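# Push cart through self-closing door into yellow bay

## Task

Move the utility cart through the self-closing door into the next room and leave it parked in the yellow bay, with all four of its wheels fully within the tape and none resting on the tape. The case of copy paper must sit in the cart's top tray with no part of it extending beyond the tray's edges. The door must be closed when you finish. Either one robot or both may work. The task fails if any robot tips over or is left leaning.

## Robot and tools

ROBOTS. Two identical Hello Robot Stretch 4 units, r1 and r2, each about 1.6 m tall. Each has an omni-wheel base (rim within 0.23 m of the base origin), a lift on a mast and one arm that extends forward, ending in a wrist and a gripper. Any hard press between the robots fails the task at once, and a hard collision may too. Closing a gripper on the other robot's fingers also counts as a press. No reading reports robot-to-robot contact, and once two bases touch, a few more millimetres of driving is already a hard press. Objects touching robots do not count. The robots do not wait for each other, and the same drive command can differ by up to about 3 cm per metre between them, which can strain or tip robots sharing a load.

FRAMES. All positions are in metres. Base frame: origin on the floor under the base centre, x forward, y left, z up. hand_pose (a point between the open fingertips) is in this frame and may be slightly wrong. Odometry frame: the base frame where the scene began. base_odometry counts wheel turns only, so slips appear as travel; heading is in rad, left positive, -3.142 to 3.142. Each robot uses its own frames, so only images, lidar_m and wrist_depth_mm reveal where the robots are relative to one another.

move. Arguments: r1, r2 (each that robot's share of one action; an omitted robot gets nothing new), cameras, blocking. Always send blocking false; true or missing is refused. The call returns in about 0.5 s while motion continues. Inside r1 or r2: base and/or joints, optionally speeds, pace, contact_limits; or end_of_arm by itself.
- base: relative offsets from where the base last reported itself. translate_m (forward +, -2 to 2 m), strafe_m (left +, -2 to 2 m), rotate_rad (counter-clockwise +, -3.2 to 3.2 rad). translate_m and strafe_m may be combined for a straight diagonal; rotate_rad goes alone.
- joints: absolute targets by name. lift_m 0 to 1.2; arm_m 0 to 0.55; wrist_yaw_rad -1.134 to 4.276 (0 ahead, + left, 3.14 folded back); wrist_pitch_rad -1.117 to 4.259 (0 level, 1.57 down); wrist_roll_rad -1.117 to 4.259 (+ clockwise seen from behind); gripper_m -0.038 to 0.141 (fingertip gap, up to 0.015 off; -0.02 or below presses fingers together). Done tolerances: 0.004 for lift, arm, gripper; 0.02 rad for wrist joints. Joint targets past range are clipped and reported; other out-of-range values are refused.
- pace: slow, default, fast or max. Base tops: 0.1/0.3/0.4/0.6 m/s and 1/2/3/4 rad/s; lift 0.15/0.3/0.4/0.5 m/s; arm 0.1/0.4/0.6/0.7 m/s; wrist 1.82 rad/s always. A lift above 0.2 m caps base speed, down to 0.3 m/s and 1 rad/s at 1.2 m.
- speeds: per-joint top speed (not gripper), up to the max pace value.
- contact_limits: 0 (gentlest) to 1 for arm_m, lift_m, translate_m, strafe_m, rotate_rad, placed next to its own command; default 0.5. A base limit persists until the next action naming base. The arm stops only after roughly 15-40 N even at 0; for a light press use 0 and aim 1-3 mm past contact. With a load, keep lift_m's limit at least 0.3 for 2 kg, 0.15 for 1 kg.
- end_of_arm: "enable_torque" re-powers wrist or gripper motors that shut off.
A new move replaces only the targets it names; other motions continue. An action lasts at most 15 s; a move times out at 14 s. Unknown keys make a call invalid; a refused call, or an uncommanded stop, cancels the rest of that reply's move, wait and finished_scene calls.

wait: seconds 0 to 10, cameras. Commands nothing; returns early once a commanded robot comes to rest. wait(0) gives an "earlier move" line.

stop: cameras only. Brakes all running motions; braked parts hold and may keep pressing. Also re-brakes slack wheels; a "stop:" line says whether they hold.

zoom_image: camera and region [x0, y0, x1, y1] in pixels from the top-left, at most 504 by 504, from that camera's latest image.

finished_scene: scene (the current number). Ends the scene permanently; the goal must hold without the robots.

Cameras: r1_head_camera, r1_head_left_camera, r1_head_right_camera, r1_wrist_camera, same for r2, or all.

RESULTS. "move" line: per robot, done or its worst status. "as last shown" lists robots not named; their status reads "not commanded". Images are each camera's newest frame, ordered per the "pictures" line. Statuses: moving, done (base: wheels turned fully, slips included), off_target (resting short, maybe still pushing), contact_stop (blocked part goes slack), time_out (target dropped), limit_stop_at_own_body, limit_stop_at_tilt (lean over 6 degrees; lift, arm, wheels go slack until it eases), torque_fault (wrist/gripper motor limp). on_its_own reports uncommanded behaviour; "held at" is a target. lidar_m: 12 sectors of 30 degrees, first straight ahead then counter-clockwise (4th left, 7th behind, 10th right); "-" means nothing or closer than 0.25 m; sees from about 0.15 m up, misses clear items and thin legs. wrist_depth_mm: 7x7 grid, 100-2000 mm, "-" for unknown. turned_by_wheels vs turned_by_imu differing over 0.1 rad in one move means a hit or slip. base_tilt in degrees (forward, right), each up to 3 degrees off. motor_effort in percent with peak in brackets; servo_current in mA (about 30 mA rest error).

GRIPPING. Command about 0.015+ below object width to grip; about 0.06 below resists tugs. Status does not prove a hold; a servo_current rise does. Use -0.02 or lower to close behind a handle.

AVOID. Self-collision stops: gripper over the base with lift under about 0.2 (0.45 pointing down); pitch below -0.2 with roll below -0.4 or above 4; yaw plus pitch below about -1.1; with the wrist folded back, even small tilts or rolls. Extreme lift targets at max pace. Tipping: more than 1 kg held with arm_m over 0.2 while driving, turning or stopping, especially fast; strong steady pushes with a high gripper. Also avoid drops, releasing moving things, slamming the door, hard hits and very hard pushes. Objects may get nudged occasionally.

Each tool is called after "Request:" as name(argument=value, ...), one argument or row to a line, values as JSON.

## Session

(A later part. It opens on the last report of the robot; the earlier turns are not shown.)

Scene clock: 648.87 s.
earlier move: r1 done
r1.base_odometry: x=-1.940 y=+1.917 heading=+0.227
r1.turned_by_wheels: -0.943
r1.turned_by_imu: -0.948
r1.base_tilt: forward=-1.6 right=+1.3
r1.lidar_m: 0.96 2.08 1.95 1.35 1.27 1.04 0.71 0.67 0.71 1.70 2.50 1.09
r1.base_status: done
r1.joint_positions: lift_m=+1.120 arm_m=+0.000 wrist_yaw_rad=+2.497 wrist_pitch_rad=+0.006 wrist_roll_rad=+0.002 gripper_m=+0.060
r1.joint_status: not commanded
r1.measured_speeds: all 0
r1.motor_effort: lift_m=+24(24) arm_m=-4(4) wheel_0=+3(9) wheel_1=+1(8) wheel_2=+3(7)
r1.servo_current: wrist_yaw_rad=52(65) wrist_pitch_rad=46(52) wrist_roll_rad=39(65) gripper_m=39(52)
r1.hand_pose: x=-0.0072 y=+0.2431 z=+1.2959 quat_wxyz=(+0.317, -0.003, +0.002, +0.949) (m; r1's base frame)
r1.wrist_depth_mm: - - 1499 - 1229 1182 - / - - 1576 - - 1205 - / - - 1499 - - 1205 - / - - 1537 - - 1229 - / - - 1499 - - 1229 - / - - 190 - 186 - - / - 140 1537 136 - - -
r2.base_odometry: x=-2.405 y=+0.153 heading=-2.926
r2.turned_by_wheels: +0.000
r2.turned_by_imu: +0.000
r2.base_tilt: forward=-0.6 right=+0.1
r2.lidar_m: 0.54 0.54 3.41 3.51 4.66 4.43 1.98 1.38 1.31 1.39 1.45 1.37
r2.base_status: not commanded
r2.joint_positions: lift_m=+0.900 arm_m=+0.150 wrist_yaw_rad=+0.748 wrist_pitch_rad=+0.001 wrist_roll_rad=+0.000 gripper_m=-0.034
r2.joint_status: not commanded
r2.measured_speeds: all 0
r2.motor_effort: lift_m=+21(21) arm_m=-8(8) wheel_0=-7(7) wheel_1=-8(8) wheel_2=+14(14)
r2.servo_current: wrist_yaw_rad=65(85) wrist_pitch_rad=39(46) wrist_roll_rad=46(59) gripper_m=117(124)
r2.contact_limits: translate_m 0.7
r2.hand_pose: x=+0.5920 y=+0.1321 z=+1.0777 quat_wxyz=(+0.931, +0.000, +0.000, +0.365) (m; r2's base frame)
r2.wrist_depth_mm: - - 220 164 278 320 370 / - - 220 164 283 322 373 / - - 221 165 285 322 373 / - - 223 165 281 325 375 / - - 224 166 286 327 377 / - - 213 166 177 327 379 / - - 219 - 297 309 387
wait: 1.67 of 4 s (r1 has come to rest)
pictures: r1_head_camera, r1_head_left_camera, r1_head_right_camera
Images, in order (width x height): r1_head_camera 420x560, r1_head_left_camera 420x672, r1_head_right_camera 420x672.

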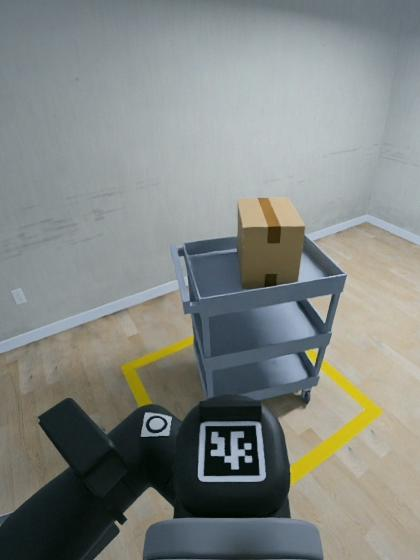

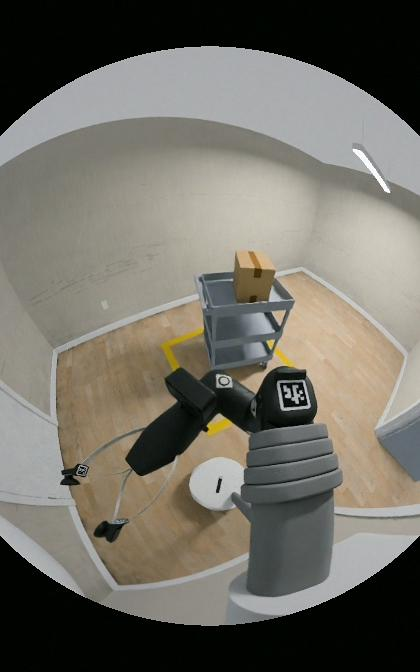

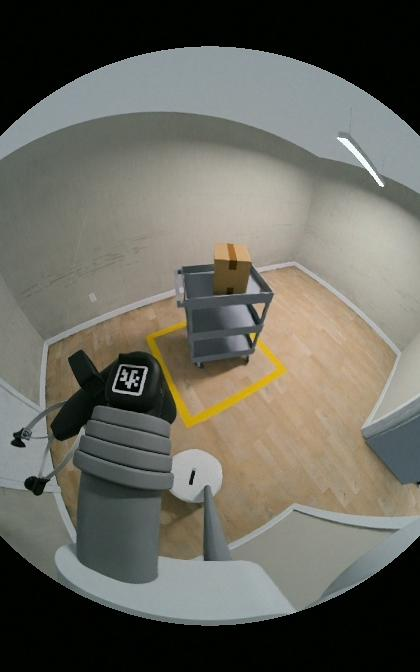

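Request:
move(
  r2={"joints":{"gripper_m":0.13}},
  blocking=false,
  cameras=[],
)

Request:
wait(
  seconds=4,
  cameras=[],
)

Request:
wait(
  seconds=10,
  cameras=["r2_head_left_camera","r1_head_right_camera"],
)

Request:
wait(
  seconds=4,
  cameras=["r2_head_left_camera","r2_head_right_camera"],
)

Scene clock: 661.23 s.
move: r2 moving
r1: as last shown
r1.turned_by_wheels: +0.000
r1.turned_by_imu: +0.000
r1.base_tilt: forward=-1.6 right=+1.2
r1.lidar_m: 0.94 2.08 1.94 1.33 1.30 1.03 0.72 0.66 0.70 1.69 2.47 1.12
r1.motor_effort: lift_m=+24(24) arm_m=-4(4) wheel_0=+4(4) wheel_1=+1(1) wheel_2=+3(3)
r1.servo_current: wrist_yaw_rad=52(59) wrist_pitch_rad=39(59) wrist_roll_rad=39(65) gripper_m=46(46)
r1.wrist_depth_mm: - - 1499 - 1229 1205 - / - - 1576 - 1255 1182 - / - - 1537 - - 1229 - / - - 1537 - - 1205 - / - - 1499 - - 1229 - / - - 190 - 186 - - / - 140 1499 137 - - -
r2.base_odometry: x=-2.405 y=+0.153 heading=-2.926
r2.turned_by_wheels: +0.000
r2.turned_by_imu: +0.001
r2.base_tilt: forward=-0.6 right=+0.0
r2.lidar_m: 0.56 0.55 3.43 3.53 4.65 4.42 1.99 1.40 1.33 1.36 1.46 1.38
r2.base_status: not commanded
r2.joint_positions: lift_m=+0.900 arm_m=+0.150 wrist_yaw_rad=+0.748 wrist_pitch_rad=+0.001 wrist_roll_rad=+0.000 gripper_m=-0.009
r2.joint_status: gripper_m moving
r2.measured_speeds: all 0
r2.motor_effort: lift_m=+21(21) arm_m=-8(8) wheel_0=-7(7) wheel_1=-7(8) wheel_2=+14(14)
r2.servo_current: wrist_yaw_rad=65(78) wrist_pitch_rad=46(46) wrist_roll_rad=59(59) gripper_m=98(117)
r2.contact_limits: translate_m 0.7
r2.hand_pose: x=+0.5920 y=+0.1321 z=+1.0777 quat_wxyz=(+0.931, +0.000, +0.000, +0.365) (m; r2's base frame)
r2.wrist_depth_mm: - - 227 166 282 325 377 / - - 225 173 289 329 368 / - - 226 168 290 327 377 / - - 228 169 291 330 384 / - - 229 171 291 330 384 / - - 219 169 182 340 384 / - - 225 - 301 320 389
pictures: none
No camera images: "cameras" was empty.

Scene clock: 663.13 s.
earlier move: r2 done
r1.base_odometry: x=-1.940 y=+1.917 heading=+0.227
r1.turned_by_wheels: +0.000
r1.turned_by_imu: +0.000
r1.base_tilt: forward=-1.6 right=+1.3
r1.lidar_m: 0.96 2.07 1.90 1.35 1.29 1.02 0.72 0.67 0.73 1.70 2.48 1.10
r1.base_status: not commanded
r1.joint_positions: lift_m=+1.120 arm_m=+0.000 wrist_yaw_rad=+2.497 wrist_pitch_rad=+0.006 wrist_roll_rad=+0.002 gripper_m=+0.060
r1.joint_status: not commanded
r1.measured_speeds: all 0
r1.motor_effort: lift_m=+23(24) arm_m=-4(4) wheel_0=+3(4) wheel_1=+1(1) wheel_2=+3(3)
r1.servo_current: wrist_yaw_rad=46(65) wrist_pitch_rad=46(59) wrist_roll_rad=46(78) gripper_m=39(46)
r1.hand_pose: x=-0.0072 y=+0.2431 z=+1.2959 quat_wxyz=(+0.317, -0.003, +0.002, +0.949) (m; r1's base frame)
r1.wrist_depth_mm: - - 1537 - 1255 1182 - / - - 1537 - 1205 1229 - / - - 1576 - - 1205 - / - - 1537 - - 1229 - / - - 1499 - - 1205 - / - - 190 - 186 - - / - 141 1537 137 - - -
r2.base_odometry: x=-2.405 y=+0.153 heading=-2.926
r2.turned_by_wheels: +0.000
r2.turned_by_imu: +0.001
r2.base_tilt: forward=-0.7 right=+0.0
r2.lidar_m: 1.07 0.86 3.43 3.53 4.67 4.44 1.98 1.41 1.32 1.36 1.43 1.37
r2.base_status: not commanded
r2.joint_positions: lift_m=+0.900 arm_m=+0.150 wrist_yaw_rad=+0.759 wrist_pitch_rad=+0.001 wrist_roll_rad=+0.000 gripper_m=+0.130
r2.joint_status: all done
r2.measured_speeds: all 0
r2.motor_effort: lift_m=+21(21) arm_m=-7(8) wheel_0=-1(7) wheel_1=+0(8) wheel_2=+4(14)
r2.servo_current: wrist_yaw_rad=39(78) wrist_pitch_rad=39(46) wrist_roll_rad=39(59) gripper_m=52(143)
r2.contact_limits: translate_m 0.7
r2.hand_pose: x=+0.5905 y=+0.1351 z=+1.0777 quat_wxyz=(+0.929, +0.000, +0.000, +0.371) (m; r2's base frame)
r2.wrist_depth_mm: - - - - - - - / - - 627 - - - - / - - - - - - - / - - - - - - - / - - 627 - - - - / - - 218 - 190 - - / - - - - - - -
wait: 1.90 of 4 s (r2 has come to rest)
pictures: none
No camera images: "cameras" was empty.

Scene clock: 673.13 s.
r1.base_odometry: x=-1.940 y=+1.917 heading=+0.227
r1.turned_by_wheels: +0.000
r1.turned_by_imu: -0.001
r1.base_tilt: forward=-1.5 right=+1.2
r1.lidar_m: 0.93 2.09 1.93 1.34 1.28 1.01 0.73 0.68 0.72 1.10 2.46 1.09
r1.base_status: not commanded
r1.joint_positions: lift_m=+1.120 arm_m=+0.000 wrist_yaw_rad=+2.497 wrist_pitch_rad=+0.006 wrist_roll_rad=+0.002 gripper_m=+0.060
r1.joint_status: not commanded
r1.measured_speeds: all 0
r1.motor_effort: lift_m=+24(24) arm_m=-4(4) wheel_0=+3(4) wheel_1=+1(1) wheel_2=+3(3)
r1.servo_current: wrist_yaw_rad=39(65) wrist_pitch_rad=46(59) wrist_roll_rad=65(78) gripper_m=46(46)
r1.hand_pose: x=-0.0072 y=+0.2431 z=+1.2959 quat_wxyz=(+0.317, -0.003, +0.002, +0.949) (m; r1's base frame)
r1.wrist_depth_mm: - - 1499 - 1229 1182 - / - - 1537 - 1255 1205 - / - - 1537 - - 1205 - / - - 1576 - - 1255 - / - - 1464 - - 1205 - / - - 190 - 186 - - / - 140 1499 137 - - -
r2.base_odometry: x=-2.405 y=+0.153 heading=-2.926
r2.turned_by_wheels: +0.000
r2.turned_by_imu: +0.001
r2.base_tilt: forward=-0.6 right=+0.0
r2.lidar_m: 1.43 1.93 3.42 3.52 4.67 4.42 1.98 1.40 1.31 1.35 1.44 1.36
r2.base_status: not commanded
r2.joint_positions: lift_m=+0.900 arm_m=+0.150 wrist_yaw_rad=+0.759 wrist_pitch_rad=+0.001 wrist_roll_rad=+0.000 gripper_m=+0.130
r2.joint_status: all done
r2.measured_speeds: all 0
r2.motor_effort: lift_m=+21(21) arm_m=-7(8) wheel_0=-1(7) wheel_1=-1(8) wheel_2=+4(14)
r2.servo_current: wrist_yaw_rad=39(78) wrist_pitch_rad=33(46) wrist_roll_rad=46(59) gripper_m=46(143)
r2.contact_limits: translate_m 0.7
r2.hand_pose: x=+0.5905 y=+0.1351 z=+1.0777 quat_wxyz=(+0.929, +0.000, +0.000, +0.371) (m; r2's base frame)
r2.wrist_depth_mm: - - - - - - - / - - - - - - - / - - - - - - - / - - - - - - - / - - - - - - - / - - 217 - 193 - - / - - - - - - -
wait: 10.00 s; at rest by 0.27 s
pictures: r1_head_right_camera, r2_head_left_camera
Images, in order (width x height): r1_head_right_camera 420x672, r2_head_left_camera 420x672.

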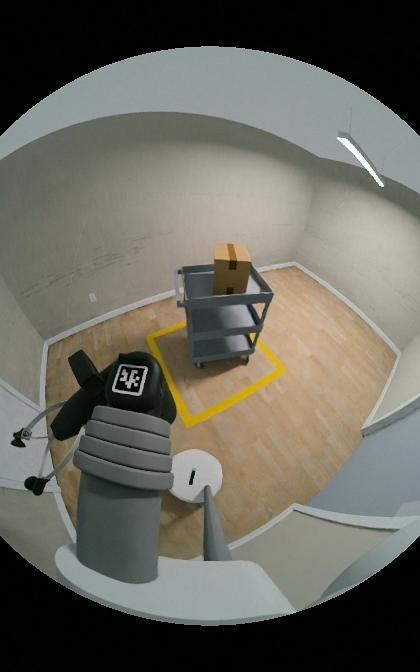

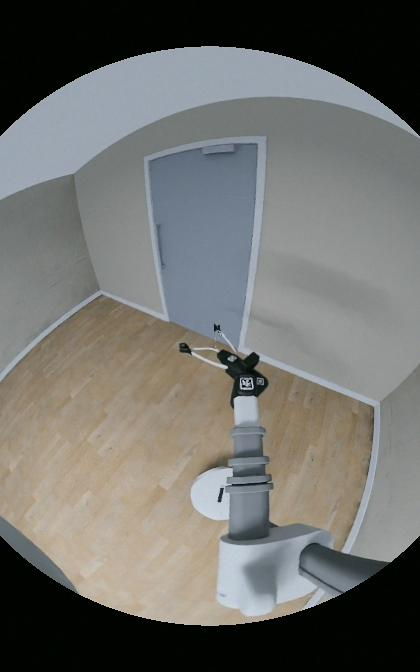

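Scene clock: 677.13 s.
r1.base_odometry: x=-1.940 y=+1.917 heading=+0.227
r1.turned_by_wheels: +0.000
r1.turned_by_imu: +0.000
r1.base_tilt: forward=-1.6 right=+1.3
r1.lidar_m: 0.96 2.09 1.92 1.36 1.29 1.01 0.73 0.68 0.71 1.08 2.50 1.06
r1.base_status: not commanded
r1.joint_positions: lift_m=+1.120 arm_m=+0.000 wrist_yaw_rad=+2.497 wrist_pitch_rad=+0.006 wrist_roll_rad=+0.002 gripper_m=+0.060
r1.joint_status: not commanded
r1.measured_speeds: all 0
r1.motor_effort: lift_m=+24(24) arm_m=-4(4) wheel_0=+3(4) wheel_1=+1(1) wheel_2=+3(3)
r1.servo_current: wrist_yaw_rad=39(65) wrist_pitch_rad=52(59) wrist_roll_rad=46(78) gripper_m=39(46)
r1.hand_pose: x=-0.0072 y=+0.2431 z=+1.2959 quat_wxyz=(+0.317, -0.003, +0.002, +0.949) (m; r1's base frame)
r1.wrist_depth_mm: - - 1499 - 1255 1182 - / - - 1464 - 1281 1205 - / - - 1537 - - 1182 - / - - 1537 - - 1229 - / - - 1537 - - 1229 - / - - 190 - 186 - - / - 140 1537 137 - - -
r2.base_odometry: x=-2.405 y=+0.153 heading=-2.926
r2.turned_by_wheels: +0.000
r2.turned_by_imu: +0.001
r2.base_tilt: forward=-0.7 right=+0.1
r2.lidar_m: 1.42 1.93 3.42 3.51 4.66 4.44 1.99 1.40 1.31 1.39 1.47 1.37
r2.base_status: not commanded
r2.joint_positions: lift_m=+0.900 arm_m=+0.150 wrist_yaw_rad=+0.759 wrist_pitch_rad=+0.001 wrist_roll_rad=+0.000 gripper_m=+0.130
r2.joint_status: all done
r2.measured_speeds: all 0
r2.motor_effort: lift_m=+21(21) arm_m=-7(8) wheel_0=-1(7) wheel_1=-1(8) wheel_2=+4(14)
r2.servo_current: wrist_yaw_rad=46(78) wrist_pitch_rad=39(46) wrist_roll_rad=33(59) gripper_m=52(143)
r2.contact_limits: translate_m 0.7
r2.hand_pose: x=+0.5905 y=+0.1351 z=+1.0777 quat_wxyz=(+0.929, +0.000, +0.000, +0.371) (m; r2's base frame)
r2.wrist_depth_mm: - - - - - - - / - - - - - - - / - - - - - - - / - - - - - - - / - - - - - - - / - - 217 - 195 - - / - - - - - - -
wait: 4.00 s; at rest by 0.27 s
pictures: r2_head_left_camera, r2_head_right_camera
Images, in order (width x height): r2_head_left_camera 420x672, r2_head_right_camera 420x672.

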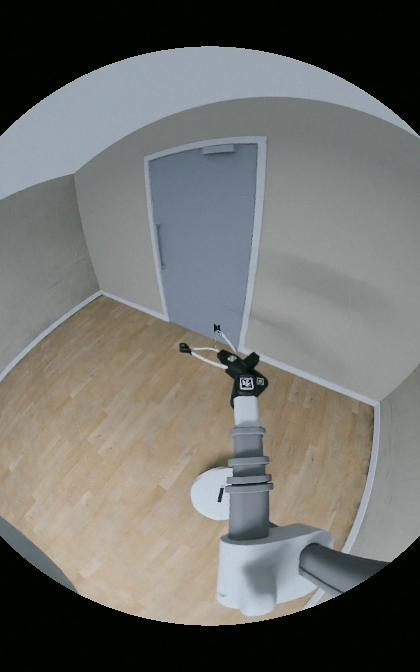

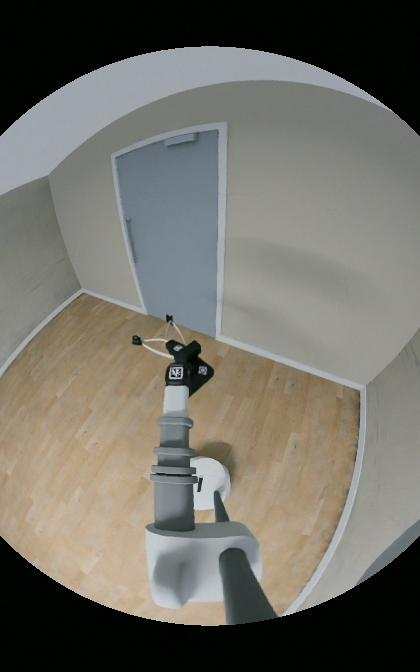

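Shut.

Request:
finished_scene(
  scene=2,
)

The scene is finished: the task was done.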